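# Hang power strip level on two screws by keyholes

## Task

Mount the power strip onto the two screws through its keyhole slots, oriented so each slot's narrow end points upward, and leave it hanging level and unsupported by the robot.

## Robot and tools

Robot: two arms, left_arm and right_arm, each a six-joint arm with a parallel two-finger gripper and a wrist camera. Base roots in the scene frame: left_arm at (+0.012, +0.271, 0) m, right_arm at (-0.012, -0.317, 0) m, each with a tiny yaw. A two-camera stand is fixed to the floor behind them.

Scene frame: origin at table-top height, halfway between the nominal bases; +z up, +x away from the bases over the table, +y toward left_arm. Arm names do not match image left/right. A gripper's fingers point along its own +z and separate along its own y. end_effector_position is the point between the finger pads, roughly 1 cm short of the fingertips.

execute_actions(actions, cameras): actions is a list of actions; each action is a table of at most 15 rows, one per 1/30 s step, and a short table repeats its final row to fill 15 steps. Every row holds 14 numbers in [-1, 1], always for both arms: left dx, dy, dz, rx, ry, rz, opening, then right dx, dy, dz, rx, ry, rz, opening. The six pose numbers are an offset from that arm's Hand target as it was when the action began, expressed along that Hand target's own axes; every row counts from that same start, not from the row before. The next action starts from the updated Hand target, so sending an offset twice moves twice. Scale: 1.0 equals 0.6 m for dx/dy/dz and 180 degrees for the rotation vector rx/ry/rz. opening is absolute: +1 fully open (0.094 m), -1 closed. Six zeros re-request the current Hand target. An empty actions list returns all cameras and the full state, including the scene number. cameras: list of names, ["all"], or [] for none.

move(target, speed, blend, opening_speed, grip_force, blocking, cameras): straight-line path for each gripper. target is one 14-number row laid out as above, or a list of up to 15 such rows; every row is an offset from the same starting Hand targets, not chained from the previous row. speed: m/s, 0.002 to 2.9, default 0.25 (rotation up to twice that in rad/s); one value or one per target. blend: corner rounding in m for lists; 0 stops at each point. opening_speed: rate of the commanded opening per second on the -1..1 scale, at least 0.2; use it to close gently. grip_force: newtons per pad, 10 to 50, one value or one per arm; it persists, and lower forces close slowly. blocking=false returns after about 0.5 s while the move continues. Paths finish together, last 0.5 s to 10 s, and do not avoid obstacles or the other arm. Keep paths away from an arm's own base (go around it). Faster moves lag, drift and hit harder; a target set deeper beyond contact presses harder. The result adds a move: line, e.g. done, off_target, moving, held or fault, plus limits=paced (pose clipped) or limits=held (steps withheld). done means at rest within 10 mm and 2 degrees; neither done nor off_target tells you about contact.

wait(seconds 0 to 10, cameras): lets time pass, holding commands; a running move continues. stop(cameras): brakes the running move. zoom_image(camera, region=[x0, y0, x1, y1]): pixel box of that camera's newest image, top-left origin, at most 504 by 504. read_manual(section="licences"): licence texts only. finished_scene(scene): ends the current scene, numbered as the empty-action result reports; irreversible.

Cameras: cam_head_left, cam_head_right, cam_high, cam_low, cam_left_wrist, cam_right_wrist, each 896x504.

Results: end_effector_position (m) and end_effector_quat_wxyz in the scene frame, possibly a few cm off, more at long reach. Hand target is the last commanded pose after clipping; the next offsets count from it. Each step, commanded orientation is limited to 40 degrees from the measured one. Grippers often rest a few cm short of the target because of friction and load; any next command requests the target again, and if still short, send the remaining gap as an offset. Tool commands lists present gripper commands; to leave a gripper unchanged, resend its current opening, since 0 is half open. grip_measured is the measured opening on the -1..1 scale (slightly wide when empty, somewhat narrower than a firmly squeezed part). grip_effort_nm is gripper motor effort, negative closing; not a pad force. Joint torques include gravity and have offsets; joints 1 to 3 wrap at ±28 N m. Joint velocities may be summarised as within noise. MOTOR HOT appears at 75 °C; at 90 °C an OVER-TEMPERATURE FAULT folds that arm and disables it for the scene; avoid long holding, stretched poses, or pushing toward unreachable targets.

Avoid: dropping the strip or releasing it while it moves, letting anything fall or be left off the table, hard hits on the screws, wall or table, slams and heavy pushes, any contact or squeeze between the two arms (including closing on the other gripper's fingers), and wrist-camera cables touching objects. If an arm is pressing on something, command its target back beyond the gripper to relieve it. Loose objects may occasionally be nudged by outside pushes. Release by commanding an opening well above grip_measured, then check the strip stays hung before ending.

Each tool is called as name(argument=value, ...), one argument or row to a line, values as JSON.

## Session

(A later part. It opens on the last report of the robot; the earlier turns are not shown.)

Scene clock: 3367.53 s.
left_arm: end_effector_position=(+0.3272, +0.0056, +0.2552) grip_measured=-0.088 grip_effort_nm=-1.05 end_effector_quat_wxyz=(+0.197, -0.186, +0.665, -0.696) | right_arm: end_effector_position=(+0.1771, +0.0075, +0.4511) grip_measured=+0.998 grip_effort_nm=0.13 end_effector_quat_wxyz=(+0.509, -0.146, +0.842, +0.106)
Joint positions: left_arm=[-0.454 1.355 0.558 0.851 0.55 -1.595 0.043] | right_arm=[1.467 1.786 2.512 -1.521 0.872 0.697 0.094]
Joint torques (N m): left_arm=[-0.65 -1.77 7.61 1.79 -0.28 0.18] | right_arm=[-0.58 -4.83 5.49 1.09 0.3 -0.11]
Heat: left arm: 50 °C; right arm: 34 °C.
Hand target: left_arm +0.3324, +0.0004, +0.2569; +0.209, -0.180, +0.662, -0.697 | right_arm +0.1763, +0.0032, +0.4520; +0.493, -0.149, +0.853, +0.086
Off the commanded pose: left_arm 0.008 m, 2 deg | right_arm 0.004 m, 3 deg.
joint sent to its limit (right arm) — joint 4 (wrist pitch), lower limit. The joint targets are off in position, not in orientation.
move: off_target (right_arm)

move(
  target=[0,0.006,-0.001,0,0,0,-0.3,0,0,0,0,0,0,1],
  speed=0.03,
)

move(
  target=[0,0.006,0,0,0,0,-0.3,0,0,0,0,0,0,1],
  speed=0.03,
)

move(
  target=[0,0.006,0,0,0,0,-0.3,0,0,0,0,0,0,1],
  speed=0.03,
)

move(
  target=[0,0.006,0,0,0,0,-0.3,0,0,0,0,0,0,1],
  speed=0.03,
)

Scene clock: 3374.40 s.
left_arm: end_effector_position=(+0.3271, +0.0057, +0.2552) grip_measured=-0.088 grip_effort_nm=-1.05 end_effector_quat_wxyz=(+0.201, -0.182, +0.662, -0.699) | right_arm: end_effector_position=(+0.1771, +0.0075, +0.4511) grip_measured=+0.998 grip_effort_nm=0.13 end_effector_quat_wxyz=(+0.509, -0.146, +0.842, +0.106)
Joint positions: left_arm=[-0.454 1.365 0.55 0.882 0.55 -1.595 0.043] | right_arm=[1.467 1.786 2.512 -1.521 0.872 0.697 0.094]
Joint torques (N m): left_arm=[-0.64 -1.83 7.42 1.69 -0.27 0.17] | right_arm=[-0.65 -4.88 5.42 1.1 0.29 -0.09]
Heat: left arm: 50 °C; right arm: 34 °C.
Hand target: left_arm +0.3322, +0.0007, +0.2533; +0.209, -0.180, +0.662, -0.697 | right_arm +0.1763, +0.0032, +0.4520; +0.493, -0.149, +0.853, +0.086
Off the commanded pose: left_arm 0.007 m, 1 deg | right_arm 0.004 m, 3 deg.
joint sent to its limit (right arm) — joint 4 (wrist pitch), lower limit. The joint targets are off in position, not in orientation.
move: off_target (right_arm)

Scene clock: 3375.40 s.
left_arm: end_effector_position=(+0.3271, +0.0056, +0.2547) grip_measured=-0.088 grip_effort_nm=-1.05 end_effector_quat_wxyz=(+0.204, -0.179, +0.659, -0.702) | right_arm: end_effector_position=(+0.1771, +0.0075, +0.4511) grip_measured=+0.998 grip_effort_nm=0.13 end_effector_quat_wxyz=(+0.509, -0.146, +0.842, +0.106)
Joint positions: left_arm=[-0.454 1.375 0.543 0.913 0.55 -1.595 0.043] | right_arm=[1.467 1.786 2.512 -1.521 0.872 0.697 0.094]
Joint torques (N m): left_arm=[-0.59 -1.69 7.34 1.56 -0.27 0.18] | right_arm=[-0.57 -4.83 5.38 1.1 0.3 -0.1]
Heat: left arm: 50 °C; right arm: 34 °C.
Hand target: left_arm +0.3324, +0.0006, +0.2497; +0.209, -0.180, +0.662, -0.697 | right_arm +0.1763, +0.0032, +0.4520; +0.493, -0.149, +0.853, +0.086
Off the commanded pose: left_arm 0.009 m, 1 deg | right_arm 0.004 m, 3 deg.
joint sent to its limit (right arm) — joint 4 (wrist pitch), lower limit. The joint targets are off in position, not in orientation.
move: off_target (right_arm)

Scene clock: 3376.43 s.
left_arm: end_effector_position=(+0.3271, +0.0057, +0.2530) grip_measured=-0.088 grip_effort_nm=-1.05 end_effector_quat_wxyz=(+0.207, -0.176, +0.656, -0.704) | right_arm: end_effector_position=(+0.1771, +0.0075, +0.4511) grip_measured=+0.998 grip_effort_nm=0.13 end_effector_quat_wxyz=(+0.509, -0.146, +0.842, +0.106)
Joint positions: left_arm=[-0.454 1.388 0.534 0.944 0.55 -1.594 0.043] | right_arm=[1.467 1.786 2.512 -1.521 0.872 0.697 0.094]
Joint torques (N m): left_arm=[-0.62 -1.92 7.13 1.45 -0.26 0.16] | right_arm=[-0.58 -4.81 5.38 1.08 0.3 -0.11]
Heat: left arm: 50 °C; right arm: 34 °C.
Hand target: left_arm +0.3326, +0.0005, +0.2461; +0.209, -0.180, +0.662, -0.697 | right_arm +0.1763, +0.0032, +0.4520; +0.493, -0.149, +0.853, +0.086
Off the commanded pose: left_arm 0.010 m, 1 deg | right_arm 0.004 m, 3 deg.
joint sent to its limit (right arm) — joint 4 (wrist pitch), lower limit. The joint targets are off in position, not in orientation.
move: off_target (right_arm)

Scene clock: 3377.43 s.
left_arm: end_effector_position=(+0.3271, +0.0057, +0.2531) grip_measured=-0.088 grip_effort_nm=-1.05 end_effector_quat_wxyz=(+0.211, -0.171, +0.653, -0.707) | right_arm: end_effector_position=(+0.1771, +0.0075, +0.4511) grip_measured=+0.998 grip_effort_nm=0.13 end_effector_quat_wxyz=(+0.509, -0.146, +0.842, +0.106)
Joint positions: left_arm=[-0.454 1.398 0.527 0.974 0.55 -1.592 0.043] | right_arm=[1.467 1.786 2.512 -1.521 0.872 0.697 0.094]
Joint torques (N m): left_arm=[-0.65 -1.78 7.02 1.32 -0.26 0.15] | right_arm=[-0.58 -4.77 5.41 1.09 0.32 -0.09]
Heat: left arm: 50 °C; right arm: 34 °C.
Hand target: left_arm +0.3328, +0.0003, +0.2425; +0.209, -0.180, +0.662, -0.697 | right_arm +0.1763, +0.0032, +0.4520; +0.493, -0.149, +0.853, +0.086
Off the commanded pose: left_arm 0.013 m, 2 deg | right_arm 0.004 m, 3 deg.
joint sent to its limit (right arm) — joint 4 (wrist pitch), lower limit. The joint targets are off in position, not in orientation.
move: off_target (left_arm, right_arm)

move(
  target=[-0.012,-0.012,-0.003,-0.01,0,0,-0.3,0,0,0,0,0,0,1],
  speed=0.03,
)

move(
  target=[-0.008,0,-0.001,0,0,0,-0.3,0,0,0,0,0,0,1],
  speed=0.03,
)

move(
  target=[-0.006,0,-0.001,0,0,0,-0.3,0,0,0,0,0,0,1],
  speed=0.03,
)

move(
  target=[-0.006,0,-0.001,0,0,0,-0.3,0,0,0,0,0,0,1],
  speed=0.03,
)

Scene clock: 3386.03 s.
left_arm: end_effector_position=(+0.3307, +0.0085, +0.2278) grip_measured=-0.088 grip_effort_nm=-1.05 end_effector_quat_wxyz=(+0.194, -0.194, +0.683, -0.677) | right_arm: end_effector_position=(+0.1771, +0.0075, +0.4511) grip_measured=+0.998 grip_effort_nm=0.13 end_effector_quat_wxyz=(+0.509, -0.146, +0.842, +0.106)
Joint positions: left_arm=[-0.442 1.4 0.527 0.864 0.556 -1.563 0.043] | right_arm=[1.467 1.786 2.512 -1.521 0.872 0.697 0.094]
Joint torques (N m): left_arm=[0.57 -4.7 10.48 1.3 0.02 -0.01] | right_arm=[-0.64 -4.86 5.37 1.09 0.27 -0.11]
Heat: left arm: 50 °C; right arm: 34 °C.
Hand target: left_arm +0.3376, +0.0059, +0.2498; +0.206, -0.183, +0.672, -0.687 | right_arm +0.1763, +0.0032, +0.4520; +0.493, -0.149, +0.853, +0.086
Off the commanded pose: left_arm 0.023 m, 2 deg | right_arm 0.004 m, 3 deg.
joint sent to its limit (right arm) — joint 4 (wrist pitch), lower limit. The joint targets are off in position, not in orientation.
move: off_target (left_arm, right_arm)

Scene clock: 3387.07 s.
left_arm: end_effector_position=(+0.3317, +0.0089, +0.2290) grip_measured=-0.088 grip_effort_nm=-1.05 end_effector_quat_wxyz=(+0.194, -0.191, +0.684, -0.677) | right_arm: end_effector_position=(+0.1771, +0.0075, +0.4511) grip_measured=+0.998 grip_effort_nm=0.13 end_effector_quat_wxyz=(+0.509, -0.146, +0.842, +0.106)
Joint positions: left_arm=[-0.435 1.4 0.535 0.855 0.566 -1.559 0.043] | right_arm=[1.467 1.786 2.512 -1.521 0.872 0.697 0.094]
Joint torques (N m): left_arm=[0.59 -4.11 10.62 1.41 0.11 -0.06] | right_arm=[-0.72 -4.71 5.37 1.08 0.31 -0.1]
Heat: left arm: 50 °C; right arm: 34 °C.
Hand target: left_arm +0.3413, +0.0090, +0.2499; +0.206, -0.183, +0.673, -0.687 | right_arm +0.1763, +0.0032, +0.4520; +0.493, -0.149, +0.853, +0.086
Off the commanded pose: left_arm 0.023 m, 2 deg | right_arm 0.004 m, 3 deg.
joint sent to its limit (right arm) — joint 4 (wrist pitch), lower limit. The joint targets are off in position, not in orientation.
move: off_target (left_arm, right_arm)

Scene clock: 3388.07 s.
left_arm: end_effector_position=(+0.3358, +0.0128, +0.2298) grip_measured=-0.088 grip_effort_nm=-1.05 end_effector_quat_wxyz=(+0.196, -0.193, +0.683, -0.677) | right_arm: end_effector_position=(+0.1771, +0.0075, +0.4511) grip_measured=+0.998 grip_effort_nm=0.13 end_effector_quat_wxyz=(+0.509, -0.146, +0.842, +0.106)
Joint positions: left_arm=[-0.419 1.405 0.541 0.854 0.576 -1.559 0.043] | right_arm=[1.467 1.786 2.512 -1.521 0.872 0.697 0.094]
Joint torques (N m): left_arm=[0.62 -4.04 10.44 1.43 0.12 -0.08] | right_arm=[-0.5 -4.81 5.37 1.11 0.3 -0.08]
Heat: left arm: 50 °C; right arm: 34 °C.
Hand target: left_arm +0.3441, +0.0114, +0.2499; +0.206, -0.183, +0.673, -0.687 | right_arm +0.1763, +0.0032, +0.4520; +0.493, -0.149, +0.853, +0.086
Off the commanded pose: left_arm 0.022 m, 2 deg | right_arm 0.004 m, 3 deg.
joint sent to its limit (right arm) — joint 4 (wrist pitch), lower limit. The joint targets are off in position, not in orientation.
move: off_target (left_arm, right_arm)

Scene clock: 3389.07 s.
left_arm: end_effector_position=(+0.3383, +0.0150, +0.2294) grip_measured=-0.088 grip_effort_nm=-1.05 end_effector_quat_wxyz=(+0.196, -0.194, +0.683, -0.676) | right_arm: end_effector_position=(+0.1771, +0.0075, +0.4511) grip_measured=+0.998 grip_effort_nm=0.13 end_effector_quat_wxyz=(+0.509, -0.146, +0.842, +0.106)
Joint positions: left_arm=[-0.406 1.411 0.546 0.854 0.589 -1.559 0.043] | right_arm=[1.467 1.786 2.512 -1.521 0.872 0.697 0.094]
Joint torques (N m): left_arm=[0.62 -4.08 10.54 1.42 0.15 -0.05] | right_arm=[-0.55 -4.89 5.46 1.11 0.32 -0.1]
Heat: left arm: 50 °C; right arm: 34 °C.
Hand target: left_arm +0.3468, +0.0138, +0.2500; +0.206, -0.183, +0.673, -0.687 | right_arm +0.1763, +0.0032, +0.4520; +0.493, -0.149, +0.853, +0.086
Off the commanded pose: left_arm 0.022 m, 2 deg | right_arm 0.004 m, 3 deg.
joint sent to its limit (right arm) — joint 4 (wrist pitch), lower limit. The joint targets are off in position, not in orientation.
move: off_target (left_arm, right_arm)

move(
  target=[
    [0.03,0,-0.02,0,0,0,-0.3,0,0,0,0,0,0,1],
    [0.03,-0.03,-0.02,0.09,0,-0.006,-0.3,0,0,0,0,0,0,1],
    [0.03,-0.064,-0.018,0.009,0,-0.006,-0.3,0,0,0,0,0,0,1],
  ],
  speed=0.08,
)

move(
  target=[0,0.015,0.016,0,0,0.003,-0.3,0,0,0,0,0,0,1],
  speed=0.03,
)

move(
  target=[0,-0.01,0.012,0,0,0.003,-0.3,0,0,0,0,0,0,1],
  speed=0.03,
)

Scene clock: 3412.60 s.
left_arm: end_effector_position=(+0.3260, +0.0155, +0.2505) grip_measured=-0.088 grip_effort_nm=-1.05 end_effector_quat_wxyz=(+0.185, -0.210, +0.680, -0.677) | right_arm: end_effector_position=(+0.1771, +0.0075, +0.4511) grip_measured=+0.998 grip_effort_nm=0.13 end_effector_quat_wxyz=(+0.509, -0.146, +0.842, +0.106)
Joint positions: left_arm=[-0.431 1.293 0.564 0.712 0.555 -1.595 0.043] | right_arm=[1.467 1.786 2.512 -1.521 0.872 0.697 0.094]
Joint torques (N m): left_arm=[0.13 -6.74 10.91 1.39 0.08 -0.06] | right_arm=[-0.57 -4.85 5.39 1.09 0.31 -0.14]
Heat: left arm: 49 °C; right arm: 33 °C.
Hand target: left_arm +0.3244, +0.0139, +0.2876; +0.202, -0.186, +0.661, -0.698 | right_arm +0.1763, +0.0032, +0.4520; +0.493, -0.149, +0.853, +0.086
Off the commanded pose: left_arm 0.037 m, 5 deg | right_arm 0.004 m, 3 deg.
joint sent to its limit (right arm) — joint 4 (wrist pitch), lower limit. The joint targets are off in position, not in orientation.
move: off_target (left_arm, right_arm)

Scene clock: 3413.67 s.
left_arm: end_effector_position=(+0.3250, +0.0117, +0.2459) grip_measured=-0.088 grip_effort_nm=-1.05 end_effector_quat_wxyz=(+0.182, -0.207, +0.685, -0.674) | right_arm: end_effector_position=(+0.1771, +0.0075, +0.4511) grip_measured=+0.998 grip_effort_nm=0.13 end_effector_quat_wxyz=(+0.509, -0.146, +0.842, +0.106)
Joint positions: left_arm=[-0.442 1.305 0.564 0.712 0.553 -1.585 0.043] | right_arm=[1.467 1.786 2.512 -1.521 0.872 0.697 0.094]
Joint torques (N m): left_arm=[-0.62 -3.84 10.78 1.95 -0.14 -0.06] | right_arm=[-0.54 -4.97 5.38 1.1 0.3 -0.08]
Heat: left arm: 49 °C; right arm: 33 °C.
Hand target: left_arm +0.3298, +0.0053, +0.2792; +0.205, -0.183, +0.662, -0.697 | right_arm +0.1763, +0.0032, +0.4520; +0.493, -0.149, +0.853, +0.086
Off the commanded pose: left_arm 0.034 m, 5 deg | right_arm 0.004 m, 3 deg.
joint sent to its limit (right arm) — joint 4 (wrist pitch), lower limit. The joint targets are off in position, not in orientation.
move: off_target (left_arm, right_arm)

Scene clock: 3414.67 s.
left_arm: end_effector_position=(+0.3286, +0.0069, +0.2575) grip_measured=-0.088 grip_effort_nm=-1.05 end_effector_quat_wxyz=(+0.192, -0.198, +0.680, -0.679) | right_arm: end_effector_position=(+0.1771, +0.0075, +0.4511) grip_measured=+0.998 grip_effort_nm=0.13 end_effector_quat_wxyz=(+0.509, -0.146, +0.842, +0.106)
Joint positions: left_arm=[-0.452 1.314 0.598 0.712 0.543 -1.576 0.043] | right_arm=[1.467 1.786 2.512 -1.521 0.872 0.697 0.094]
Joint torques (N m): left_arm=[-0.85 -3.62 11.22 1.69 -0.13 -0.06] | right_arm=[-0.62 -4.79 5.38 1.08 0.33 -0.09]
Heat: left arm: 49 °C; right arm: 33 °C.
Hand target: left_arm +0.3333, -0.0005, +0.2856; +0.209, -0.180, +0.663, -0.696 | right_arm +0.1763, +0.0032, +0.4520; +0.493, -0.149, +0.853, +0.086
Off the commanded pose: left_arm 0.029 m, 4 deg | right_arm 0.004 m, 3 deg.
joint sent to its limit (right arm) — joint 4 (wrist pitch), lower limit. The joint targets are off in position, not in orientation.
move: off_target (left_arm, right_arm)

move(
  target=[0,0.02,-0.004,0,0,0,-0.3,0,0,0,0,0,0,1],
  speed=0.03,
)

move(
  target=[0,0.008,-0.001,-0.003,0,0,-0.3,0,0,0,0,0,0,1],
  speed=0.03,
)

move(
  target=[0,0.008,-0.001,-0.003,0,0,-0.3,0,0,0,0,0,0,1],
  speed=0.03,
)

move(
  target=[0,0.008,-0.001,-0.003,0,0,-0.3,0,0,0,0,0,0,1],
  speed=0.03,
)

move(
  target=[0,0.006,-0.001,-0.003,0,0,-0.3,0,0,0,0,0,0,1],
  speed=0.03,
)

move(
  target=[0,0.006,-0.001,-0.003,0,0,-0.3,0,0,0,0,0,0,1],
  speed=0.03,
)

Scene clock: 3421.67 s.
left_arm: end_effector_position=(+0.3289, +0.0064, +0.2567) grip_measured=-0.088 grip_effort_nm=-1.05 end_effector_quat_wxyz=(+0.191, -0.197, +0.680, -0.679) | right_arm: end_effector_position=(+0.1771, +0.0075, +0.4511) grip_measured=+0.998 grip_effort_nm=0.13 end_effector_quat_wxyz=(+0.509, -0.146, +0.842, +0.106)
Joint positions: left_arm=[-0.452 1.319 0.598 0.716 0.545 -1.576 0.043] | right_arm=[1.467 1.786 2.512 -1.521 0.872 0.697 0.094]
Joint torques (N m): left_arm=[-0.54 -2.39 8.42 2.27 -0.15 -0.04] | right_arm=[-0.53 -4.72 5.39 1.1 0.29 -0.11]
Heat: left arm: 50 °C; right arm: 33 °C.
Hand target: left_arm +0.3327, +0.0011, +0.2735; +0.209, -0.180, +0.663, -0.696 | right_arm +0.1763, +0.0032, +0.4520; +0.493, -0.149, +0.853, +0.086
Off the commanded pose: left_arm 0.018 m, 4 deg | right_arm 0.004 m, 3 deg.
joint sent to its limit (right arm) — joint 4 (wrist pitch), lower limit. The joint targets are off in position, not in orientation.
move: off_target (left_arm, right_arm)

Scene clock: 3422.67 s.
left_arm: end_effector_position=(+0.3288, +0.0064, +0.2569) grip_measured=-0.088 grip_effort_nm=-1.05 end_effector_quat_wxyz=(+0.191, -0.195, +0.680, -0.680) | right_arm: end_effector_position=(+0.1771, +0.0075, +0.4511) grip_measured=+0.998 grip_effort_nm=0.13 end_effector_quat_wxyz=(+0.509, -0.146, +0.842, +0.106)
Joint positions: left_arm=[-0.451 1.32 0.598 0.72 0.549 -1.576 0.043] | right_arm=[1.467 1.786 2.512 -1.521 0.872 0.697 0.094]
Joint torques (N m): left_arm=[-0.64 -2.25 7.79 2.21 -0.21 0.04] | right_arm=[-0.61 -4.81 5.29 1.11 0.31 -0.11]
Heat: left arm: 50 °C; right arm: 33 °C.
Hand target: left_arm +0.3327, +0.0014, +0.2687; +0.208, -0.181, +0.666, -0.693 | right_arm +0.1763, +0.0032, +0.4520; +0.493, -0.149, +0.853, +0.086
Off the commanded pose: left_arm 0.013 m, 3 deg | right_arm 0.004 m, 3 deg.
joint sent to its limit (right arm) — joint 4 (wrist pitch), lower limit. The joint targets are off in position, not in orientation.
move: off_target (left_arm, right_arm)

Scene clock: 3423.67 s.
left_arm: end_effector_position=(+0.3287, +0.0064, +0.2569) grip_measured=-0.088 grip_effort_nm=-1.05 end_effector_quat_wxyz=(+0.191, -0.195, +0.681, -0.680) | right_arm: end_effector_position=(+0.1771, +0.0075, +0.4511) grip_measured=+0.998 grip_effort_nm=0.13 end_effector_quat_wxyz=(+0.509, -0.146, +0.842, +0.106)
Joint positions: left_arm=[-0.451 1.32 0.598 0.72 0.549 -1.574 0.043] | right_arm=[1.467 1.786 2.512 -1.521 0.872 0.697 0.094]
Joint torques (N m): left_arm=[-0.55 -1.8 7.28 2.21 -0.2 0.11] | right_arm=[-0.59 -4.79 5.37 1.11 0.29 -0.1]
Heat: left arm: 49 °C; right arm: 33 °C.
Hand target: left_arm +0.3325, +0.0018, +0.2638; +0.207, -0.182, +0.669, -0.690 | right_arm +0.1763, +0.0032, +0.4520; +0.493, -0.149, +0.853, +0.086
Off the commanded pose: left_arm 0.009 m, 3 deg | right_arm 0.004 m, 3 deg.
joint sent to its limit (right arm) — joint 4 (wrist pitch), lower limit. The joint targets are off in position, not in orientation.
move: off_target (left_arm, right_arm)

Scene clock: 3424.67 s.
left_arm: end_effector_position=(+0.3289, +0.0066, +0.2561) grip_measured=-0.088 grip_effort_nm=-1.05 end_effector_quat_wxyz=(+0.194, -0.191, +0.679, -0.682) | right_arm: end_effector_position=(+0.1771, +0.0075, +0.4511) grip_measured=+0.998 grip_effort_nm=0.13 end_effector_quat_wxyz=(+0.509, -0.146, +0.842, +0.106)
Joint positions: left_arm=[-0.449 1.328 0.59 0.744 0.552 -1.571 0.043] | right_arm=[1.467 1.786 2.512 -1.521 0.872 0.697 0.094]
Joint torques (N m): left_arm=[-0.58 -1.89 7.2 1.99 -0.21 0.11] | right_arm=[-0.62 -4.79 5.42 1.1 0.31 -0.1]
Heat: left arm: 49 °C; right arm: 33 °C.
Hand target: left_arm +0.3324, +0.0022, +0.2590; +0.206, -0.183, +0.672, -0.687 | right_arm +0.1763, +0.0032, +0.4520; +0.493, -0.149, +0.853, +0.086
Off the commanded pose: left_arm 0.006 m, 2 deg | right_arm 0.004 m, 3 deg.
joint sent to its limit (right arm) — joint 4 (wrist pitch), lower limit. The joint targets are off in position, not in orientation.
move: off_target (right_arm)

Scene clock: 3425.67 s.
left_arm: end_effector_position=(+0.3289, +0.0066, +0.2561) grip_measured=-0.088 grip_effort_nm=-1.05 end_effector_quat_wxyz=(+0.194, -0.191, +0.679, -0.682) | right_arm: end_effector_position=(+0.1771, +0.0075, +0.4511) grip_measured=+0.998 grip_effort_nm=0.13 end_effector_quat_wxyz=(+0.509, -0.146, +0.842, +0.106)
Joint positions: left_arm=[-0.449 1.328 0.59 0.744 0.552 -1.571 0.043] | right_arm=[1.467 1.786 2.512 -1.521 0.872 0.697 0.094]
Joint torques (N m): left_arm=[-0.44 -1.99 6.9 1.89 -0.17 0.2] | right_arm=[-0.62 -4.88 5.37 1.13 0.29 -0.11]
Heat: left arm: 49 °C; right arm: 33 °C.
Hand target: left_arm +0.3322, +0.0027, +0.2554; +0.205, -0.184, +0.676, -0.684 | right_arm +0.1763, +0.0032, +0.4520; +0.493, -0.149, +0.853, +0.086
Off the commanded pose: left_arm 0.005 m, 2 deg | right_arm 0.004 m, 3 deg.
joint sent to its limit (right arm) — joint 4 (wrist pitch), lower limit. The joint targets are off in position, not in orientation.
move: off_target (right_arm)

Scene clock: 3426.67 s.
left_arm: end_effector_position=(+0.3289, +0.0065, +0.2538) grip_measured=-0.088 grip_effort_nm=-1.05 end_effector_quat_wxyz=(+0.200, -0.185, +0.681, -0.680) | right_arm: end_effector_position=(+0.1771, +0.0075, +0.4511) grip_measured=+0.998 grip_effort_nm=0.13 end_effector_quat_wxyz=(+0.509, -0.146, +0.842, +0.106)
Joint positions: left_arm=[-0.449 1.332 0.586 0.751 0.552 -1.553 0.043] | right_arm=[1.467 1.786 2.512 -1.521 0.872 0.697 0.094]
Joint torques (N m): left_arm=[-0.29 -2.22 6.71 1.8 -0.18 0.05] | right_arm=[-0.62 -4.86 5.41 1.1 0.3 -0.1]
Heat: left arm: 49 °C; right arm: 33 °C.
Hand target: left_arm +0.3320, +0.0032, +0.2518; +0.204, -0.185, +0.679, -0.681 | right_arm +0.1763, +0.0032, +0.4520; +0.493, -0.149, +0.853, +0.086
Off the commanded pose: left_arm 0.005 m, 1 deg | right_arm 0.004 m, 3 deg.
joint sent to its limit (right arm) — joint 4 (wrist pitch), lower limit. The joint targets are off in position, not in orientation.
move: off_target (right_arm)

move(
  target=[0,0.0,0,0,0,-0.009,-0.3,0,0,0,0,0,0,1],
  speed=0.03,
)

move(
  target=[0,0.005,0,-0.002,0,-0.002,-0.3,0,0,0,0,0,0,1],
  speed=0.03,
)

move(
  target=[0,0.005,0.003,-0.002,0,0,-0.3,0,0,0,0,0,0,1],
  speed=0.03,
)

move(
  target=[0,0.005,0,-0.002,0,0,-0.3,0,0,0,0,0,0,1],
  speed=0.03,
)

Scene clock: 3434.47 s.
left_arm: end_effector_position=(+0.3289, +0.0065, +0.2538) grip_measured=-0.088 grip_effort_nm=-1.05 end_effector_quat_wxyz=(+0.200, -0.185, +0.681, -0.680) | right_arm: end_effector_position=(+0.1771, +0.0075, +0.4511) grip_measured=+0.998 grip_effort_nm=0.13 end_effector_quat_wxyz=(+0.509, -0.146, +0.842, +0.106)
Joint positions: left_arm=[-0.449 1.332 0.586 0.751 0.552 -1.553 0.043] | right_arm=[1.467 1.786 2.512 -1.521 0.872 0.697 0.094]
Joint torques (N m): left_arm=[-0.27 -2.18 6.78 1.8 -0.2 -0.29] | right_arm=[-0.64 -4.9 5.35 1.09 0.29 -0.11]
Heat: left arm: 49 °C; right arm: 33 °C.
Hand target: left_arm +0.3320, +0.0032, +0.2518; +0.195, -0.194, +0.676, -0.683 | right_arm +0.1763, +0.0032, +0.4520; +0.493, -0.149, +0.853, +0.086
Off the commanded pose: left_arm 0.005 m, 1 deg | right_arm 0.004 m, 3 deg.
joint sent to its limit (right arm) — joint 4 (wrist pitch), lower limit. The joint targets are off in position, not in orientation.
move: off_target (right_arm)

Scene clock: 3435.47 s.
left_arm: end_effector_position=(+0.3289, +0.0065, +0.2538) grip_measured=-0.088 grip_effort_nm=-1.05 end_effector_quat_wxyz=(+0.200, -0.186, +0.681, -0.680) | right_arm: end_effector_position=(+0.1771, +0.0075, +0.4511) grip_measured=+0.998 grip_effort_nm=0.13 end_effector_quat_wxyz=(+0.509, -0.146, +0.842, +0.106)
Joint positions: left_arm=[-0.449 1.332 0.586 0.751 0.552 -1.554 0.043] | right_arm=[1.467 1.786 2.512 -1.521 0.872 0.697 0.094]
Joint torques (N m): left_arm=[-0.32 -2.03 6.42 1.78 -0.19 -0.33] | right_arm=[-0.54 -4.92 5.37 1.09 0.32 -0.12]
Heat: left arm: 48 °C; right arm: 33 °C.
Hand target: left_arm +0.3320, +0.0031, +0.2488; +0.192, -0.197, +0.678, -0.682 | right_arm +0.1763, +0.0032, +0.4520; +0.493, -0.149, +0.853, +0.086
Off the commanded pose: left_arm 0.007 m, 2 deg | right_arm 0.004 m, 3 deg.
joint sent to its limit (right arm) — joint 4 (wrist pitch), lower limit. The joint targets are off in position, not in orientation.
move: off_target (right_arm)

Scene clock: 3436.47 s.
left_arm: end_effector_position=(+0.3291, +0.0064, +0.2538) grip_measured=-0.088 grip_effort_nm=-1.05 end_effector_quat_wxyz=(+0.201, -0.185, +0.678, -0.682) | right_arm: end_effector_position=(+0.1771, +0.0075, +0.4511) grip_measured=+0.998 grip_effort_nm=0.13 end_effector_quat_wxyz=(+0.509, -0.146, +0.842, +0.106)
Joint positions: left_arm=[-0.449 1.339 0.581 0.771 0.552 -1.558 0.043] | right_arm=[1.467 1.786 2.512 -1.521 0.872 0.697 0.094]
Joint torques (N m): left_arm=[-0.51 -1.84 6.9 1.61 -0.23 -0.26] | right_arm=[-0.62 -4.89 5.29 1.08 0.31 -0.12]
Heat: left arm: 48 °C; right arm: 33 °C.
Hand target: left_arm +0.3330, +0.0016, +0.2458; +0.191, -0.198, +0.680, -0.680 | right_arm +0.1763, +0.0032, +0.4520; +0.493, -0.149, +0.853, +0.086
Off the commanded pose: left_arm 0.010 m, 2 deg | right_arm 0.004 m, 3 deg.
joint sent to its limit (right arm) — joint 4 (wrist pitch), lower limit. The joint targets are off in position, not in orientation.
move: off_target (right_arm)

Scene clock: 3437.47 s.
left_arm: end_effector_position=(+0.3289, +0.0065, +0.2535) grip_measured=-0.088 grip_effort_nm=-1.05 end_effector_quat_wxyz=(+0.201, -0.184, +0.678, -0.683) | right_arm: end_effector_position=(+0.1771, +0.0075, +0.4511) grip_measured=+0.998 grip_effort_nm=0.13 end_effector_quat_wxyz=(+0.509, -0.146, +0.842, +0.106)
Joint positions: left_arm=[-0.449 1.34 0.578 0.778 0.552 -1.558 0.043] | right_arm=[1.467 1.786 2.512 -1.521 0.872 0.697 0.094]
Joint torques (N m): left_arm=[-0.58 -1.74 6.68 1.51 -0.24 -0.19] | right_arm=[-0.58 -4.88 5.38 1.09 0.3 -0.11]
Heat: left arm: 48 °C; right arm: 33 °C.
Hand target: left_arm +0.3330, +0.0016, +0.2428; +0.191, -0.198, +0.682, -0.678 | right_arm +0.1763, +0.0032, +0.4520; +0.493, -0.149, +0.853, +0.086
Off the commanded pose: left_arm 0.012 m, 2 deg | right_arm 0.004 m, 3 deg.
joint sent to its limit (right arm) — joint 4 (wrist pitch), lower limit. The joint targets are off in position, not in orientation.
move: off_target (left_arm, right_arm)

move(
  target=[0,0,0,0,0,-0.015,-0.3,0,0,0,0,0,0,1],
  speed=0.03,
)

move(
  target=[0,0,0,0,0,-0.01,-0.3,0,0,0,0,0,0,1],
  speed=0.03,
)

move(
  target=[0,0,0,0,0,-0.01,-0.3,0,0,0,0,0,0,1],
  speed=0.03,
)

Scene clock: 3444.47 s.
left_arm: end_effector_position=(+0.3289, +0.0065, +0.2535) grip_measured=-0.088 grip_effort_nm=-1.05 end_effector_quat_wxyz=(+0.199, -0.186, +0.677, -0.684) | right_arm: end_effector_position=(+0.1771, +0.0075, +0.4511) grip_measured=+0.998 grip_effort_nm=0.13 end_effector_quat_wxyz=(+0.509, -0.146, +0.842, +0.106)
Joint positions: left_arm=[-0.449 1.34 0.578 0.778 0.552 -1.564 0.043] | right_arm=[1.467 1.786 2.512 -1.521 0.872 0.697 0.094]
Joint torques (N m): left_arm=[-0.64 -1.77 6.75 1.48 -0.24 -0.65] | right_arm=[-0.72 -4.77 5.48 1.13 0.28 -0.11]
Heat: left arm: 48 °C; right arm: 33 °C.
Hand target: left_arm +0.3330, +0.0016, +0.2428; +0.175, -0.214, +0.677, -0.682 | right_arm +0.1763, +0.0032, +0.4520; +0.493, -0.149, +0.853, +0.086
Off the commanded pose: left_arm 0.012 m, 4 deg | right_arm 0.004 m, 3 deg.
joint sent to its limit (right arm) — joint 4 (wrist pitch), lower limit. The joint targets are off in position, not in orientation.
move: off_target (left_arm, right_arm)

Scene clock: 3445.53 s.
left_arm: end_effector_position=(+0.3289, +0.0065, +0.2535) grip_measured=-0.088 grip_effort_nm=-1.05 end_effector_quat_wxyz=(+0.198, -0.187, +0.677, -0.684) | right_arm: end_effector_position=(+0.1771, +0.0075, +0.4511) grip_measured=+0.998 grip_effort_nm=0.13 end_effector_quat_wxyz=(+0.509, -0.146, +0.842, +0.106)
Joint positions: left_arm=[-0.449 1.34 0.578 0.778 0.552 -1.568 0.043] | right_arm=[1.467 1.786 2.512 -1.521 0.872 0.697 0.094]
Joint torques (N m): left_arm=[-0.61 -1.83 6.78 1.48 -0.23 -1] | right_arm=[-0.44 -4.83 5.41 1.11 0.29 -0.13]
Heat: left arm: 48 °C; right arm: 33 °C.
Hand target: left_arm +0.3330, +0.0016, +0.2428; +0.164, -0.225, +0.674, -0.685 | right_arm +0.1763, +0.0032, +0.4520; +0.493, -0.149, +0.853, +0.086
Off the commanded pose: left_arm 0.012 m, 6 deg | right_arm 0.004 m, 3 deg.
joint sent to its limit (right arm) — joint 4 (wrist pitch), lower limit. The joint targets are off in position, not in orientation.
move: off_target (left_arm, right_arm)

Scene clock: 3446.63 s.
left_arm: end_effector_position=(+0.3294, +0.0063, +0.2511) grip_measured=-0.088 grip_effort_nm=-1.05 end_effector_quat_wxyz=(+0.187, -0.198, +0.675, -0.685) | right_arm: end_effector_position=(+0.1771, +0.0075, +0.4511) grip_measured=+0.998 grip_effort_nm=0.13 end_effector_quat_wxyz=(+0.509, -0.146, +0.842, +0.106)
Joint positions: left_arm=[-0.449 1.345 0.577 0.778 0.552 -1.596 0.043] | right_arm=[1.467 1.786 2.512 -1.521 0.872 0.697 0.094]
Joint torques (N m): left_arm=[-0.69 -1.99 7.01 1.48 -0.21 -1.02] | right_arm=[-0.55 -4.85 5.45 1.12 0.31 -0.11]
Heat: left arm: 48 °C; right arm: 33 °C.
Hand target: left_arm +0.3329, +0.0016, +0.2428; +0.153, -0.236, +0.670, -0.687 | right_arm +0.1763, +0.0032, +0.4520; +0.493, -0.149, +0.853, +0.086
Off the commanded pose: left_arm 0.010 m, 6 deg | right_arm 0.004 m, 3 deg.
joint sent to its limit (right arm) — joint 4 (wrist pitch), lower limit. The joint targets are off in position, not in orientation.
move: off_target (left_arm, right_arm)

execute_actions(
  actions=[],
  cameras=["cam_right_wrist"],
)

zoom_image(
  camera="cam_right_wrist",
  region=[425, 105, 505, 165],
)

zoom_image(
  camera="cam_right_wrist",
  region=[545, 380, 665, 470],
)

Scene clock: 3454.63 s.
left_arm: end_effector_position=(+0.3294, +0.0063, +0.2511) grip_measured=-0.088 grip_effort_nm=-1.05 end_effector_quat_wxyz=(+0.187, -0.198, +0.675, -0.685) | right_arm: end_effector_position=(+0.1771, +0.0075, +0.4511) grip_measured=+0.998 grip_effort_nm=0.13 end_effector_quat_wxyz=(+0.509, -0.146, +0.842, +0.106)
Joint positions: left_arm=[-0.449 1.345 0.577 0.778 0.552 -1.596 0.043] | right_arm=[1.467 1.786 2.512 -1.521 0.872 0.697 0.094]
Joint velocities: within noise
Joint torques (N m): left_arm=[-0.58 -2.04 6.98 1.48 -0.23 -1.02] | right_arm=[-0.68 -4.89 5.41 1.08 0.32 -0.12]
Heat: left arm: 49 °C; right arm: 33 °C.
Hand target: left_arm +0.3329, +0.0016, +0.2428; +0.153, -0.236, +0.670, -0.687 | right_arm +0.1763, +0.0032, +0.4520; +0.493, -0.149, +0.853, +0.086
Tool commands: left_gripper/opening=-0.3 right_gripper/opening=+1.0
Off the commanded pose: left_arm 0.010 m, 6 deg | right_arm 0.004 m, 3 deg.
Images, in order (width x height): cam_right_wrist 896x504.

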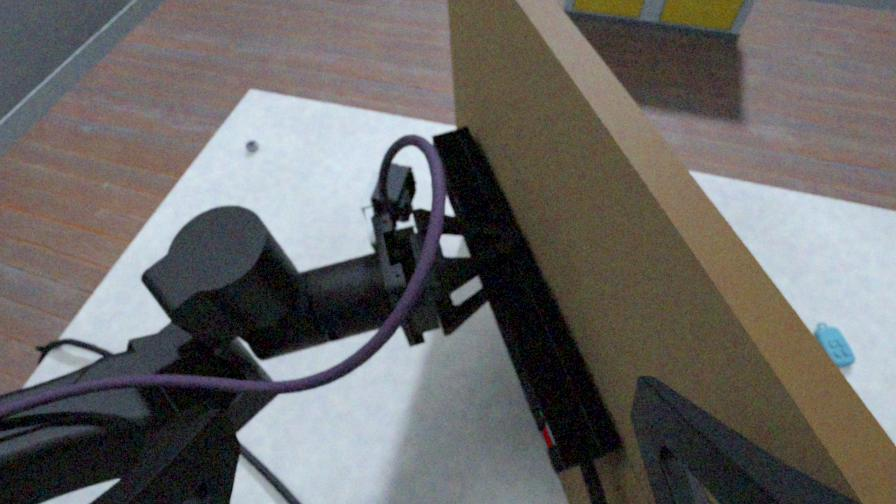

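Scaled by 6.300.

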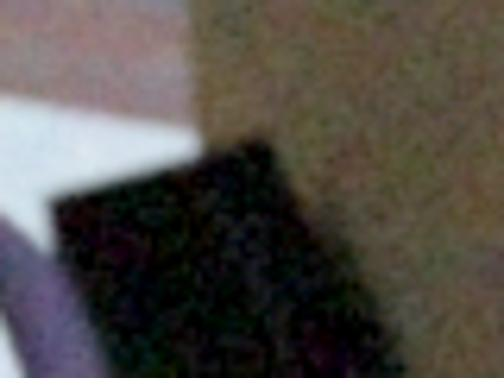

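Scaled by 4.200.

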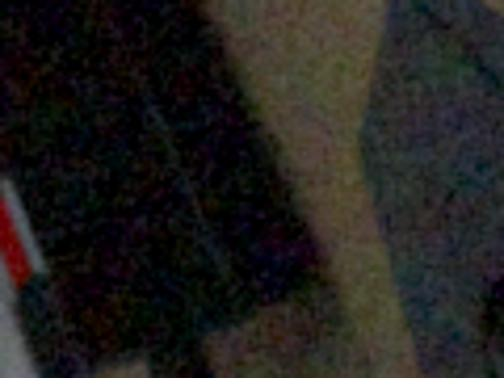

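move(
  target=[
    [-0.0045,0,-0.02,0,0,0,-0.3,0,0,0,0,0,0,1],
    [-0.0045,-0.03,-0.02,0.1,0,0.04,-0.3,0,0,0,0,0,0,1],
    [-0.0045,-0.075,-0.02,0.021,0.002,0.04,-0.3,0,0,0,0,0,0,1],
  ],
  speed=0.08,
)

move(
  target=[0,0.015,0.016,0,0,0.003,-0.3,0,0,0,0,0,0,1],
  speed=0.03,
)

move(
  target=[0,-0.01,0.012,0,0,0.003,-0.3,0,0,0,0,0,0,1],
  speed=0.03,
)

Scene clock: 3493.17 s.
left_arm: end_effector_position=(+0.3343, +0.0157, +0.2505) grip_measured=-0.088 grip_effort_nm=-1.05 end_effector_quat_wxyz=(+0.184, -0.210, +0.680, -0.678) | right_arm: end_effector_position=(+0.1771, +0.0075, +0.4511) grip_measured=+0.998 grip_effort_nm=0.13 end_effector_quat_wxyz=(+0.509, -0.146, +0.842, +0.106)
Joint positions: left_arm=[-0.414 1.329 0.587 0.728 0.575 -1.597 0.043] | right_arm=[1.467 1.786 2.512 -1.521 0.872 0.697 0.094]
Joint torques (N m): left_arm=[0.46 -7.12 10.76 1.45 0.15 -0.02] | right_arm=[-0.7 -4.86 5.38 1.12 0.31 -0.1]
Heat: left arm: 49 °C; right arm: 33 °C.
Hand target: left_arm +0.3336, +0.0157, +0.2873; +0.202, -0.186, +0.661, -0.699 | right_arm +0.1763, +0.0032, +0.4520; +0.493, -0.149, +0.853, +0.086
Off the commanded pose: left_arm 0.037 m, 5 deg | right_arm 0.004 m, 3 deg.
joint sent to its limit (right arm) — joint 4 (wrist pitch), lower limit. The joint targets are off in position, not in orientation.
move: off_target (left_arm, right_arm)

Scene clock: 3494.23 s.
left_arm: end_effector_position=(+0.3346, +0.0142, +0.2470) grip_measured=-0.088 grip_effort_nm=-1.05 end_effector_quat_wxyz=(+0.184, -0.207, +0.683, -0.676) | right_arm: end_effector_position=(+0.1771, +0.0075, +0.4511) grip_measured=+0.998 grip_effort_nm=0.13 end_effector_quat_wxyz=(+0.509, -0.146, +0.842, +0.106)
Joint positions: left_arm=[-0.417 1.339 0.587 0.728 0.575 -1.587 0.043] | right_arm=[1.467 1.786 2.512 -1.521 0.872 0.697 0.094]
Joint torques (N m): left_arm=[-0.59 -4.07 10.8 1.93 -0.06 -0.04] | right_arm=[-0.58 -4.83 5.39 1.07 0.3 -0.13]
Heat: left arm: 49 °C; right arm: 33 °C.
Hand target: left_arm +0.3390, +0.0071, +0.2789; +0.205, -0.182, +0.662, -0.698 | right_arm +0.1763, +0.0032, +0.4520; +0.493, -0.149, +0.853, +0.086
Off the commanded pose: left_arm 0.033 m, 5 deg | right_arm 0.004 m, 3 deg.
joint sent to its limit (right arm) — joint 4 (wrist pitch), lower limit. The joint targets are off in position, not in orientation.
move: off_target (left_arm, right_arm)

Scene clock: 3495.23 s.
left_arm: end_effector_position=(+0.3352, +0.0104, +0.2552) grip_measured=-0.088 grip_effort_nm=-1.05 end_effector_quat_wxyz=(+0.190, -0.198, +0.680, -0.680) | right_arm: end_effector_position=(+0.1771, +0.0075, +0.4511) grip_measured=+0.998 grip_effort_nm=0.13 end_effector_quat_wxyz=(+0.509, -0.146, +0.842, +0.106)
Joint positions: left_arm=[-0.426 1.34 0.607 0.728 0.572 -1.579 0.043] | right_arm=[1.467 1.786 2.512 -1.521 0.872 0.697 0.094]
Joint torques (N m): left_arm=[-1.01 -3.48 12.22 1.65 -0.21 -0.05] | right_arm=[-0.59 -4.81 5.41 1.09 0.27 -0.12]
Heat: left arm: 49 °C; right arm: 33 °C.
Hand target: left_arm +0.3425, +0.0013, +0.2853; +0.208, -0.179, +0.663, -0.697 | right_arm +0.1763, +0.0032, +0.4520; +0.493, -0.149, +0.853, +0.086
Off the commanded pose: left_arm 0.032 m, 4 deg | right_arm 0.004 m, 3 deg.
joint sent to its limit (right arm) — joint 4 (wrist pitch), lower limit. The joint targets are off in position, not in orientation.
move: off_target (left_arm, right_arm)

move(
  target=[
    [0,0,-0.028,0,0,0,-0.3,0,0,0,0,0,0,1],
    [0.008,-0.006,-0.025,0,0,0,-0.3,0,0,0,0,0,0,1],
    [0.008,-0.01,0,0,0,0,-0.3,0,0,0,0,0,0,1],
  ],
  speed=0.05,
)

Scene clock: 3501.10 s.
left_arm: end_effector_position=(+0.3331, +0.0094, +0.2605) grip_measured=-0.088 grip_effort_nm=-1.05 end_effector_quat_wxyz=(+0.193, -0.195, +0.679, -0.681) | right_arm: end_effector_position=(+0.1771, +0.0075, +0.4511) grip_measured=+0.998 grip_effort_nm=0.13 end_effector_quat_wxyz=(+0.509, -0.146, +0.842, +0.106)
Joint positions: left_arm=[-0.434 1.325 0.612 0.716 0.563 -1.575 0.043] | right_arm=[1.467 1.786 2.512 -1.521 0.872 0.697 0.094]
Joint torques (N m): left_arm=[-1.59 -3.82 12.49 1.44 -0.29 -0.06] | right_arm=[-0.68 -4.79 5.39 1.11 0.29 -0.11]
Heat: left arm: 50 °C; right arm: 33 °C.
Hand target: left_arm +0.3381, -0.0011, +0.2911; +0.208, -0.179, +0.663, -0.697 | right_arm +0.1763, +0.0032, +0.4520; +0.493, -0.149, +0.853, +0.086
Off the commanded pose: left_arm 0.033 m, 4 deg | right_arm 0.004 m, 3 deg.
joint sent to its limit (right arm) — joint 4 (wrist pitch), lower limit. The joint targets are off in position, not in orientation.
move: off_target (left_arm, right_arm)

move(
  target=[0.003,0.022,-0.006,0,0,0,-0.3,0,0,0,0,0,0,1],
  speed=0.03,
)

move(
  target=[0,0.008,-0.002,-0.002,0,0,-0.3,0,0,0,0,0,0,1],
  speed=0.03,
)

move(
  target=[0,0.008,-0.001,-0.003,0,0,-0.3,0,0,0,0,0,0,1],
  speed=0.03,
)

move(
  target=[0,0.008,-0.001,-0.003,0,0,-0.3,0,0,0,0,0,0,1],
  speed=0.03,
)

move(
  target=[0,0.006,-0.001,-0.003,0,0,-0.3,0,0,0,0,0,0,1],
  speed=0.03,
)

move(
  target=[0,0.006,-0.001,-0.003,0,0,-0.3,0,0,0,0,0,0,1],
  speed=0.03,
)

Scene clock: 3509.33 s.
left_arm: end_effector_position=(+0.3331, +0.0094, +0.2605) grip_measured=-0.088 grip_effort_nm=-1.05 end_effector_quat_wxyz=(+0.194, -0.195, +0.679, -0.681) | right_arm: end_effector_position=(+0.1771, +0.0075, +0.4511) grip_measured=+0.998 grip_effort_nm=0.13 end_effector_quat_wxyz=(+0.509, -0.146, +0.842, +0.106)
Joint positions: left_arm=[-0.434 1.325 0.612 0.716 0.563 -1.575 0.043] | right_arm=[1.467 1.786 2.512 -1.521 0.872 0.697 0.094]
Joint torques (N m): left_arm=[-1.61 -2.67 8.81 2.09 -0.32 -0.05] | right_arm=[-0.66 -4.86 5.39 1.1 0.29 -0.09]
Heat: left arm: 51 °C; right arm: 33 °C.
Hand target: left_arm +0.3354, +0.0006, +0.2777; +0.208, -0.179, +0.663, -0.697 | right_arm +0.1763, +0.0032, +0.4520; +0.493, -0.149, +0.853, +0.086
Off the commanded pose: left_arm 0.019 m, 4 deg | right_arm 0.004 m, 3 deg.
joint sent to its limit (right arm) — joint 4 (wrist pitch), lower limit. The joint targets are off in position, not in orientation.
move: off_target (left_arm, right_arm)

Scene clock: 3510.33 s.
left_arm: end_effector_position=(+0.3331, +0.0094, +0.2605) grip_measured=-0.088 grip_effort_nm=-1.05 end_effector_quat_wxyz=(+0.194, -0.194, +0.679, -0.681) | right_arm: end_effector_position=(+0.1771, +0.0075, +0.4511) grip_measured=+0.998 grip_effort_nm=0.13 end_effector_quat_wxyz=(+0.509, -0.146, +0.842, +0.106)
Joint positions: left_arm=[-0.434 1.325 0.612 0.716 0.563 -1.574 0.043] | right_arm=[1.467 1.786 2.512 -1.521 0.872 0.697 0.094]
Joint torques (N m): left_arm=[-1.4 -2.36 8.03 2.16 -0.29 0] | right_arm=[-0.54 -4.88 5.29 1.1 0.3 -0.1]
Heat: left arm: 51 °C; right arm: 33 °C.
Hand target: left_arm +0.3350, +0.0014, +0.2728; +0.208, -0.180, +0.665, -0.695 | right_arm +0.1763, +0.0032, +0.4520; +0.493, -0.149, +0.853, +0.086
Off the commanded pose: left_arm 0.015 m, 3 deg | right_arm 0.004 m, 3 deg.
joint sent to its limit (right arm) — joint 4 (wrist pitch), lower limit. The joint targets are off in position, not in orientation.
move: off_target (left_arm, right_arm)

Scene clock: 3511.33 s.
left_arm: end_effector_position=(+0.3333, +0.0093, +0.2599) grip_measured=-0.088 grip_effort_nm=-1.05 end_effector_quat_wxyz=(+0.194, -0.194, +0.679, -0.681) | right_arm: end_effector_position=(+0.1771, +0.0075, +0.4511) grip_measured=+0.998 grip_effort_nm=0.13 end_effector_quat_wxyz=(+0.509, -0.146, +0.842, +0.106)
Joint positions: left_arm=[-0.434 1.326 0.612 0.716 0.563 -1.573 0.043] | right_arm=[1.467 1.786 2.512 -1.521 0.872 0.697 0.094]
Joint torques (N m): left_arm=[-1.4 -2.17 7.46 2.15 -0.28 0.05] | right_arm=[-0.69 -4.82 5.29 1.1 0.31 -0.09]
Heat: left arm: 51 °C; right arm: 33 °C.
Hand target: left_arm +0.3349, +0.0018, +0.2680; +0.207, -0.181, +0.668, -0.691 | right_arm +0.1763, +0.0032, +0.4520; +0.493, -0.149, +0.853, +0.086
Off the commanded pose: left_arm 0.011 m, 3 deg | right_arm 0.004 m, 3 deg.
joint sent to its limit (right arm) — joint 4 (wrist pitch), lower limit. The joint targets are off in position, not in orientation.
move: off_target (left_arm, right_arm)

Scene clock: 3512.50 s.
left_arm: end_effector_position=(+0.3330, +0.0095, +0.2593) grip_measured=-0.088 grip_effort_nm=-1.05 end_effector_quat_wxyz=(+0.196, -0.193, +0.678, -0.682) | right_arm: end_effector_position=(+0.1771, +0.0075, +0.4511) grip_measured=+0.998 grip_effort_nm=0.13 end_effector_quat_wxyz=(+0.509, -0.146, +0.842, +0.106)
Joint positions: left_arm=[-0.434 1.329 0.606 0.731 0.563 -1.572 0.043] | right_arm=[1.467 1.786 2.512 -1.521 0.872 0.697 0.094]
Joint torques (N m): left_arm=[-1.36 -2.1 7.2 2 -0.27 0.08] | right_arm=[-0.61 -4.77 5.46 1.1 0.32 -0.09]
Heat: left arm: 51 °C; right arm: 33 °C.
Hand target: left_arm +0.3348, +0.0022, +0.2632; +0.206, -0.182, +0.671, -0.688 | right_arm +0.1763, +0.0032, +0.4520; +0.493, -0.149, +0.853, +0.086
Off the commanded pose: left_arm 0.008 m, 2 deg | right_arm 0.004 m, 3 deg.
joint sent to its limit (right arm) — joint 4 (wrist pitch), lower limit. The joint targets are off in position, not in orientation.
move: off_target (right_arm)

Scene clock: 3513.50 s.
left_arm: end_effector_position=(+0.3330, +0.0095, +0.2593) grip_measured=-0.088 grip_effort_nm=-1.05 end_effector_quat_wxyz=(+0.197, -0.191, +0.679, -0.681) | right_arm: end_effector_position=(+0.1771, +0.0075, +0.4511) grip_measured=+0.998 grip_effort_nm=0.13 end_effector_quat_wxyz=(+0.509, -0.146, +0.842, +0.106)
Joint positions: left_arm=[-0.434 1.329 0.606 0.731 0.563 -1.568 0.043] | right_arm=[1.467 1.786 2.512 -1.521 0.872 0.697 0.094]
Joint torques (N m): left_arm=[-1.18 -2.03 6.87 1.96 -0.24 0.12] | right_arm=[-0.54 -4.81 5.39 1.11 0.35 -0.09]
Heat: left arm: 51 °C; right arm: 33 °C.
Hand target: left_arm +0.3346, +0.0027, +0.2596; +0.205, -0.183, +0.675, -0.685 | right_arm +0.1763, +0.0032, +0.4520; +0.493, -0.149, +0.853, +0.086
Off the commanded pose: left_arm 0.007 m, 1 deg | right_arm 0.004 m, 3 deg.
joint sent to its limit (right arm) — joint 4 (wrist pitch), lower limit. The joint targets are off in position, not in orientation.
move: off_target (right_arm)

Scene clock: 3514.50 s.
left_arm: end_effector_position=(+0.3330, +0.0095, +0.2594) grip_measured=-0.088 grip_effort_nm=-1.05 end_effector_quat_wxyz=(+0.197, -0.191, +0.678, -0.681) | right_arm: end_effector_position=(+0.1771, +0.0075, +0.4511) grip_measured=+0.998 grip_effort_nm=0.13 end_effector_quat_wxyz=(+0.509, -0.146, +0.842, +0.106)
Joint positions: left_arm=[-0.434 1.329 0.606 0.731 0.563 -1.568 0.043] | right_arm=[1.467 1.786 2.512 -1.521 0.872 0.697 0.094]
Joint torques (N m): left_arm=[-1.1 -1.91 6.5 1.86 -0.23 0.17] | right_arm=[-0.49 -4.89 5.33 1.11 0.27 -0.1]
Heat: left arm: 51 °C; right arm: 33 °C.
Hand target: left_arm +0.3345, +0.0032, +0.2560; +0.204, -0.184, +0.678, -0.682 | right_arm +0.1763, +0.0032, +0.4520; +0.493, -0.149, +0.853, +0.086
Off the commanded pose: left_arm 0.007 m, 1 deg | right_arm 0.004 m, 3 deg.
joint sent to its limit (right arm) — joint 4 (wrist pitch), lower limit. The joint targets are off in position, not in orientation.
move: off_target (right_arm)

move(
  target=[0.002,0.004,-0.004,-0.002,0,-0.004,-0.3,0,0,0,0,0,0,1],
  speed=0.03,
)

move(
  target=[0,0.004,-0.002,-0.002,0,-0.004,-0.3,0,0,0,0,0,0,1],
  speed=0.03,
)

move(
  target=[0,0.004,-0.001,-0.002,0,-0.003,-0.3,0,0,0,0,0,0,1],
  speed=0.03,
)

move(
  target=[0,0.004,-0.001,-0.001,0,0,-0.3,0,0,0,0,0,0,1],
  speed=0.03,
)

move(
  target=[0,0.004,-0.001,-0.001,0,0,-0.3,0,0,0,0,0,0,1],
  speed=0.03,
)

Scene clock: 3523.73 s.
left_arm: end_effector_position=(+0.3335, +0.0083, +0.2516) grip_measured=-0.088 grip_effort_nm=-1.05 end_effector_quat_wxyz=(+0.196, -0.192, +0.684, -0.676) | right_arm: end_effector_position=(+0.1771, +0.0075, +0.4511) grip_measured=+0.998 grip_effort_nm=0.13 end_effector_quat_wxyz=(+0.509, -0.146, +0.842, +0.106)
Joint positions: left_arm=[-0.437 1.343 0.598 0.736 0.561 -1.557 0.043] | right_arm=[1.467 1.786 2.512 -1.521 0.872 0.697 0.094]
Joint torques (N m): left_arm=[-0.76 -3.49 6.3 1.8 -0.18 -0.05] | right_arm=[-0.59 -4.93 5.31 1.1 0.29 -0.1]
Heat: left arm: 50 °C; right arm: 33 °C.
Hand target: left_arm +0.3323, +0.0046, +0.2535; +0.199, -0.189, +0.679, -0.681 | right_arm +0.1763, +0.0032, +0.4520; +0.493, -0.149, +0.853, +0.086
Off the commanded pose: left_arm 0.004 m, 1 deg | right_arm 0.004 m, 3 deg.
joint sent to its limit (right arm) — joint 4 (wrist pitch), lower limit. The joint targets are off in position, not in orientation.
move: off_target (right_arm)

Scene clock: 3524.73 s.
left_arm: end_effector_position=(+0.3335, +0.0083, +0.2516) grip_measured=-0.088 grip_effort_nm=-1.05 end_effector_quat_wxyz=(+0.195, -0.193, +0.683, -0.677) | right_arm: end_effector_position=(+0.1771, +0.0075, +0.4511) grip_measured=+0.998 grip_effort_nm=0.13 end_effector_quat_wxyz=(+0.509, -0.146, +0.842, +0.106)
Joint positions: left_arm=[-0.437 1.343 0.598 0.736 0.561 -1.561 0.043] | right_arm=[1.467 1.786 2.512 -1.521 0.872 0.697 0.094]
Joint torques (N m): left_arm=[-0.55 -3.64 5.94 1.75 -0.14 -0.1] | right_arm=[-0.65 -4.89 5.35 1.09 0.34 -0.11]
Heat: left arm: 50 °C; right arm: 33 °C.
Hand target: left_arm +0.3317, +0.0056, +0.2511; +0.194, -0.194, +0.680, -0.680 | right_arm +0.1763, +0.0032, +0.4520; +0.493, -0.149, +0.853, +0.086
Off the commanded pose: left_arm 0.003 m, 1 deg | right_arm 0.004 m, 3 deg.
joint sent to its limit (right arm) — joint 4 (wrist pitch), lower limit. The joint targets are off in position, not in orientation.
move: off_target (right_arm)

Scene clock: 3525.73 s.
left_arm: end_effector_position=(+0.3333, +0.0084, +0.2510) grip_measured=-0.088 grip_effort_nm=-1.05 end_effector_quat_wxyz=(+0.192, -0.196, +0.683, -0.677) | right_arm: end_effector_position=(+0.1771, +0.0075, +0.4511) grip_measured=+0.998 grip_effort_nm=0.13 end_effector_quat_wxyz=(+0.509, -0.146, +0.842, +0.106)
Joint positions: left_arm=[-0.437 1.343 0.597 0.736 0.561 -1.567 0.043] | right_arm=[1.467 1.786 2.512 -1.521 0.872 0.697 0.094]
Joint torques (N m): left_arm=[-0.54 -3.69 5.78 1.72 -0.15 -0.09] | right_arm=[-0.61 -4.86 5.41 1.09 0.3 -0.12]
Heat: left arm: 50 °C; right arm: 33 °C.
Hand target: left_arm +0.3313, +0.0061, +0.2487; +0.191, -0.198, +0.681, -0.679 | right_arm +0.1763, +0.0032, +0.4520; +0.493, -0.149, +0.853, +0.086
Off the commanded pose: left_arm 0.004 m, 0 deg | right_arm 0.004 m, 3 deg.
joint sent to its limit (right arm) — joint 4 (wrist pitch), lower limit. The joint targets are off in position, not in orientation.
move: off_target (right_arm)

Scene clock: 3526.73 s.
left_arm: end_effector_position=(+0.3326, +0.0081, +0.2502) grip_measured=-0.088 grip_effort_nm=-1.05 end_effector_quat_wxyz=(+0.192, -0.195, +0.683, -0.677) | right_arm: end_effector_position=(+0.1771, +0.0075, +0.4511) grip_measured=+0.998 grip_effort_nm=0.13 end_effector_quat_wxyz=(+0.509, -0.146, +0.842, +0.106)
Joint positions: left_arm=[-0.438 1.343 0.593 0.738 0.561 -1.567 0.043] | right_arm=[1.467 1.786 2.512 -1.521 0.872 0.697 0.094]
Joint torques (N m): left_arm=[-0.42 -3.52 5.42 1.71 -0.11 -0.06] | right_arm=[-0.69 -4.86 5.33 1.11 0.32 -0.11]
Heat: left arm: 49 °C; right arm: 33 °C.
Hand target: left_arm +0.3310, +0.0066, +0.2462; +0.190, -0.198, +0.682, -0.678 | right_arm +0.1763, +0.0032, +0.4520; +0.493, -0.149, +0.853, +0.086
Off the commanded pose: left_arm 0.004 m, 0 deg | right_arm 0.004 m, 3 deg.
joint sent to its limit (right arm) — joint 4 (wrist pitch), lower limit. The joint targets are off in position, not in orientation.
move: off_target (right_arm)

Scene clock: 3527.73 s.
left_arm: end_effector_position=(+0.3316, +0.0078, +0.2493) grip_measured=-0.088 grip_effort_nm=-1.05 end_effector_quat_wxyz=(+0.191, -0.195, +0.683, -0.677) | right_arm: end_effector_position=(+0.1771, +0.0075, +0.4511) grip_measured=+0.998 grip_effort_nm=0.13 end_effector_quat_wxyz=(+0.509, -0.146, +0.842, +0.106)
Joint positions: left_arm=[-0.44 1.343 0.589 0.743 0.561 -1.568 0.043] | right_arm=[1.467 1.786 2.512 -1.521 0.872 0.697 0.094]
Joint torques (N m): left_arm=[-0.35 -3.45 5.35 1.71 -0.1 -0.04] | right_arm=[-0.57 -4.74 5.27 1.12 0.33 -0.07]
Heat: left arm: 49 °C; right arm: 33 °C.
Hand target: left_arm +0.3307, +0.0071, +0.2439; +0.190, -0.198, +0.683, -0.677 | right_arm +0.1763, +0.0032, +0.4520; +0.493, -0.149, +0.853, +0.086
Off the commanded pose: left_arm 0.006 m, 0 deg | right_arm 0.004 m, 3 deg.
joint sent to its limit (right arm) — joint 4 (wrist pitch), lower limit. The joint targets are off in position, not in orientation.
move: off_target (right_arm)

move(
  target=[0,-0.035,0.003,0,0,0,-0.3,0,0,0,0,0,0,1],
  speed=0.03,
)

move(
  target=[0,-0.012,0,0,0,0,-0.3,0,0,0,0,0,0,1],
  speed=0.03,
)

move(
  target=[0,-0.008,0,0,0,0,-0.3,0,0,0,0,0,0,1],
  speed=0.03,
)

move(
  target=[0,-0.008,0,0,0,0,-0.3,0,0,0,0,0,0,1],
  speed=0.03,
)

move(
  target=[0,-0.008,0,0,0,0,-0.3,0,0,0,0,0,0,1],
  speed=0.03,
)

Scene clock: 3544.47 s.
left_arm: end_effector_position=(+0.3323, +0.0082, +0.2500) grip_measured=-0.088 grip_effort_nm=-1.05 end_effector_quat_wxyz=(+0.189, -0.198, +0.685, -0.675) | right_arm: end_effector_position=(+0.1771, +0.0075, +0.4511) grip_measured=+0.998 grip_effort_nm=0.13 end_effector_quat_wxyz=(+0.509, -0.146, +0.842, +0.106)
Joint positions: left_arm=[-0.438 1.337 0.598 0.718 0.56 -1.568 0.043] | right_arm=[1.467 1.786 2.512 -1.521 0.872 0.697 0.094]
Joint torques (N m): left_arm=[-0.53 -5.97 9.65 0.93 -0.14 -0.1] | right_arm=[-0.54 -4.85 5.39 1.09 0.31 -0.13]
Heat: left arm: 48 °C; right arm: 33 °C.
Hand target: left_arm +0.3319, +0.0055, +0.2648; +0.190, -0.198, +0.683, -0.677 | right_arm +0.1763, +0.0032, +0.4520; +0.493, -0.149, +0.853, +0.086
Off the commanded pose: left_arm 0.015 m, 0 deg | right_arm 0.004 m, 3 deg.
joint sent to its limit (right arm) — joint 4 (wrist pitch), lower limit. The joint targets are off in position, not in orientation.
move: off_target (left_arm, right_arm)

Scene clock: 3545.67 s.
left_arm: end_effector_position=(+0.3325, +0.0082, +0.2507) grip_measured=-0.088 grip_effort_nm=-1.05 end_effector_quat_wxyz=(+0.185, -0.202, +0.691, -0.669) | right_arm: end_effector_position=(+0.1771, +0.0075, +0.4511) grip_measured=+0.998 grip_effort_nm=0.13 end_effector_quat_wxyz=(+0.509, -0.146, +0.842, +0.106)
Joint positions: left_arm=[-0.438 1.326 0.613 0.672 0.56 -1.563 0.043] | right_arm=[1.467 1.786 2.512 -1.521 0.872 0.697 0.094]
Joint torques (N m): left_arm=[-0.62 -6.22 10.19 1.05 -0.11 -0.11] | right_arm=[-0.49 -4.82 5.52 1.11 0.3 -0.08]
Heat: left arm: 49 °C; right arm: 33 °C.
Hand target: left_arm +0.3319, +0.0054, +0.2721; +0.190, -0.198, +0.683, -0.677 | right_arm +0.1763, +0.0032, +0.4520; +0.493, -0.149, +0.853, +0.086
Off the commanded pose: left_arm 0.022 m, 1 deg | right_arm 0.004 m, 3 deg.
joint sent to its limit (right arm) — joint 4 (wrist pitch), lower limit. The joint targets are off in position, not in orientation.
move: off_target (left_arm, right_arm)

Scene clock: 3546.77 s.
left_arm: end_effector_position=(+0.3325, +0.0082, +0.2515) grip_measured=-0.088 grip_effort_nm=-1.05 end_effector_quat_wxyz=(+0.182, -0.205, +0.694, -0.666) | right_arm: end_effector_position=(+0.1771, +0.0075, +0.4511) grip_measured=+0.998 grip_effort_nm=0.13 end_effector_quat_wxyz=(+0.509, -0.146, +0.842, +0.106)
Joint positions: left_arm=[-0.438 1.319 0.624 0.64 0.56 -1.562 0.043] | right_arm=[1.467 1.786 2.512 -1.521 0.872 0.697 0.094]
Joint torques (N m): left_arm=[-0.5 -6.32 10.51 1.13 -0.1 -0.15] | right_arm=[-0.51 -4.83 5.34 1.1 0.31 -0.1]
Heat: left arm: 49 °C; right arm: 33 °C.
Hand target: left_arm +0.3320, +0.0054, +0.2769; +0.190, -0.198, +0.683, -0.677 | right_arm +0.1763, +0.0032, +0.4520; +0.493, -0.149, +0.853, +0.086
Off the commanded pose: left_arm 0.026 m, 2 deg | right_arm 0.004 m, 3 deg.
joint sent to its limit (right arm) — joint 4 (wrist pitch), lower limit. The joint targets are off in position, not in orientation.
move: off_target (left_arm, right_arm)

Scene clock: 3547.77 s.
left_arm: end_effector_position=(+0.3325, +0.0081, +0.2517) grip_measured=-0.088 grip_effort_nm=-1.05 end_effector_quat_wxyz=(+0.178, -0.208, +0.697, -0.663) | right_arm: end_effector_position=(+0.1771, +0.0075, +0.4511) grip_measured=+0.998 grip_effort_nm=0.13 end_effector_quat_wxyz=(+0.509, -0.146, +0.842, +0.106)
Joint positions: left_arm=[-0.438 1.312 0.635 0.609 0.56 -1.562 0.043] | right_arm=[1.467 1.786 2.512 -1.521 0.872 0.697 0.094]
Joint torques (N m): left_arm=[-0.5 -6.45 10.84 1.23 -0.1 -0.14] | right_arm=[-0.58 -4.82 5.42 1.12 0.32 -0.06]
Heat: left arm: 49 °C; right arm: 33 °C.
Hand target: left_arm +0.3321, +0.0054, +0.2816; +0.190, -0.198, +0.683, -0.677 | right_arm +0.1763, +0.0032, +0.4520; +0.493, -0.149, +0.853, +0.086
Off the commanded pose: left_arm 0.030 m, 3 deg | right_arm 0.004 m, 3 deg.
joint sent to its limit (right arm) — joint 4 (wrist pitch), lower limit. The joint targets are off in position, not in orientation.
move: off_target (left_arm, right_arm)

Scene clock: 3548.80 s.
left_arm: end_effector_position=(+0.3319, +0.0078, +0.2527) grip_measured=-0.088 grip_effort_nm=-1.05 end_effector_quat_wxyz=(+0.174, -0.211, +0.700, -0.660) | right_arm: end_effector_position=(+0.1771, +0.0075, +0.4511) grip_measured=+0.998 grip_effort_nm=0.13 end_effector_quat_wxyz=(+0.509, -0.146, +0.842, +0.106)
Joint positions: left_arm=[-0.44 1.305 0.646 0.578 0.56 -1.562 0.043] | right_arm=[1.467 1.786 2.512 -1.521 0.872 0.697 0.094]
Joint torques (N m): left_arm=[-0.57 -6.71 11.18 1.28 -0.11 -0.15] | right_arm=[-0.66 -4.82 5.24 1.08 0.29 -0.13]
Heat: left arm: 49 °C; right arm: 33 °C.
Hand target: left_arm +0.3321, +0.0053, +0.2865; +0.190, -0.198, +0.683, -0.677 | right_arm +0.1763, +0.0032, +0.4520; +0.493, -0.149, +0.853, +0.086
Off the commanded pose: left_arm 0.034 m, 4 deg | right_arm 0.004 m, 3 deg.
joint sent to its limit (right arm) — joint 4 (wrist pitch), lower limit. The joint targets are off in position, not in orientation.
move: off_target (left_arm, right_arm)


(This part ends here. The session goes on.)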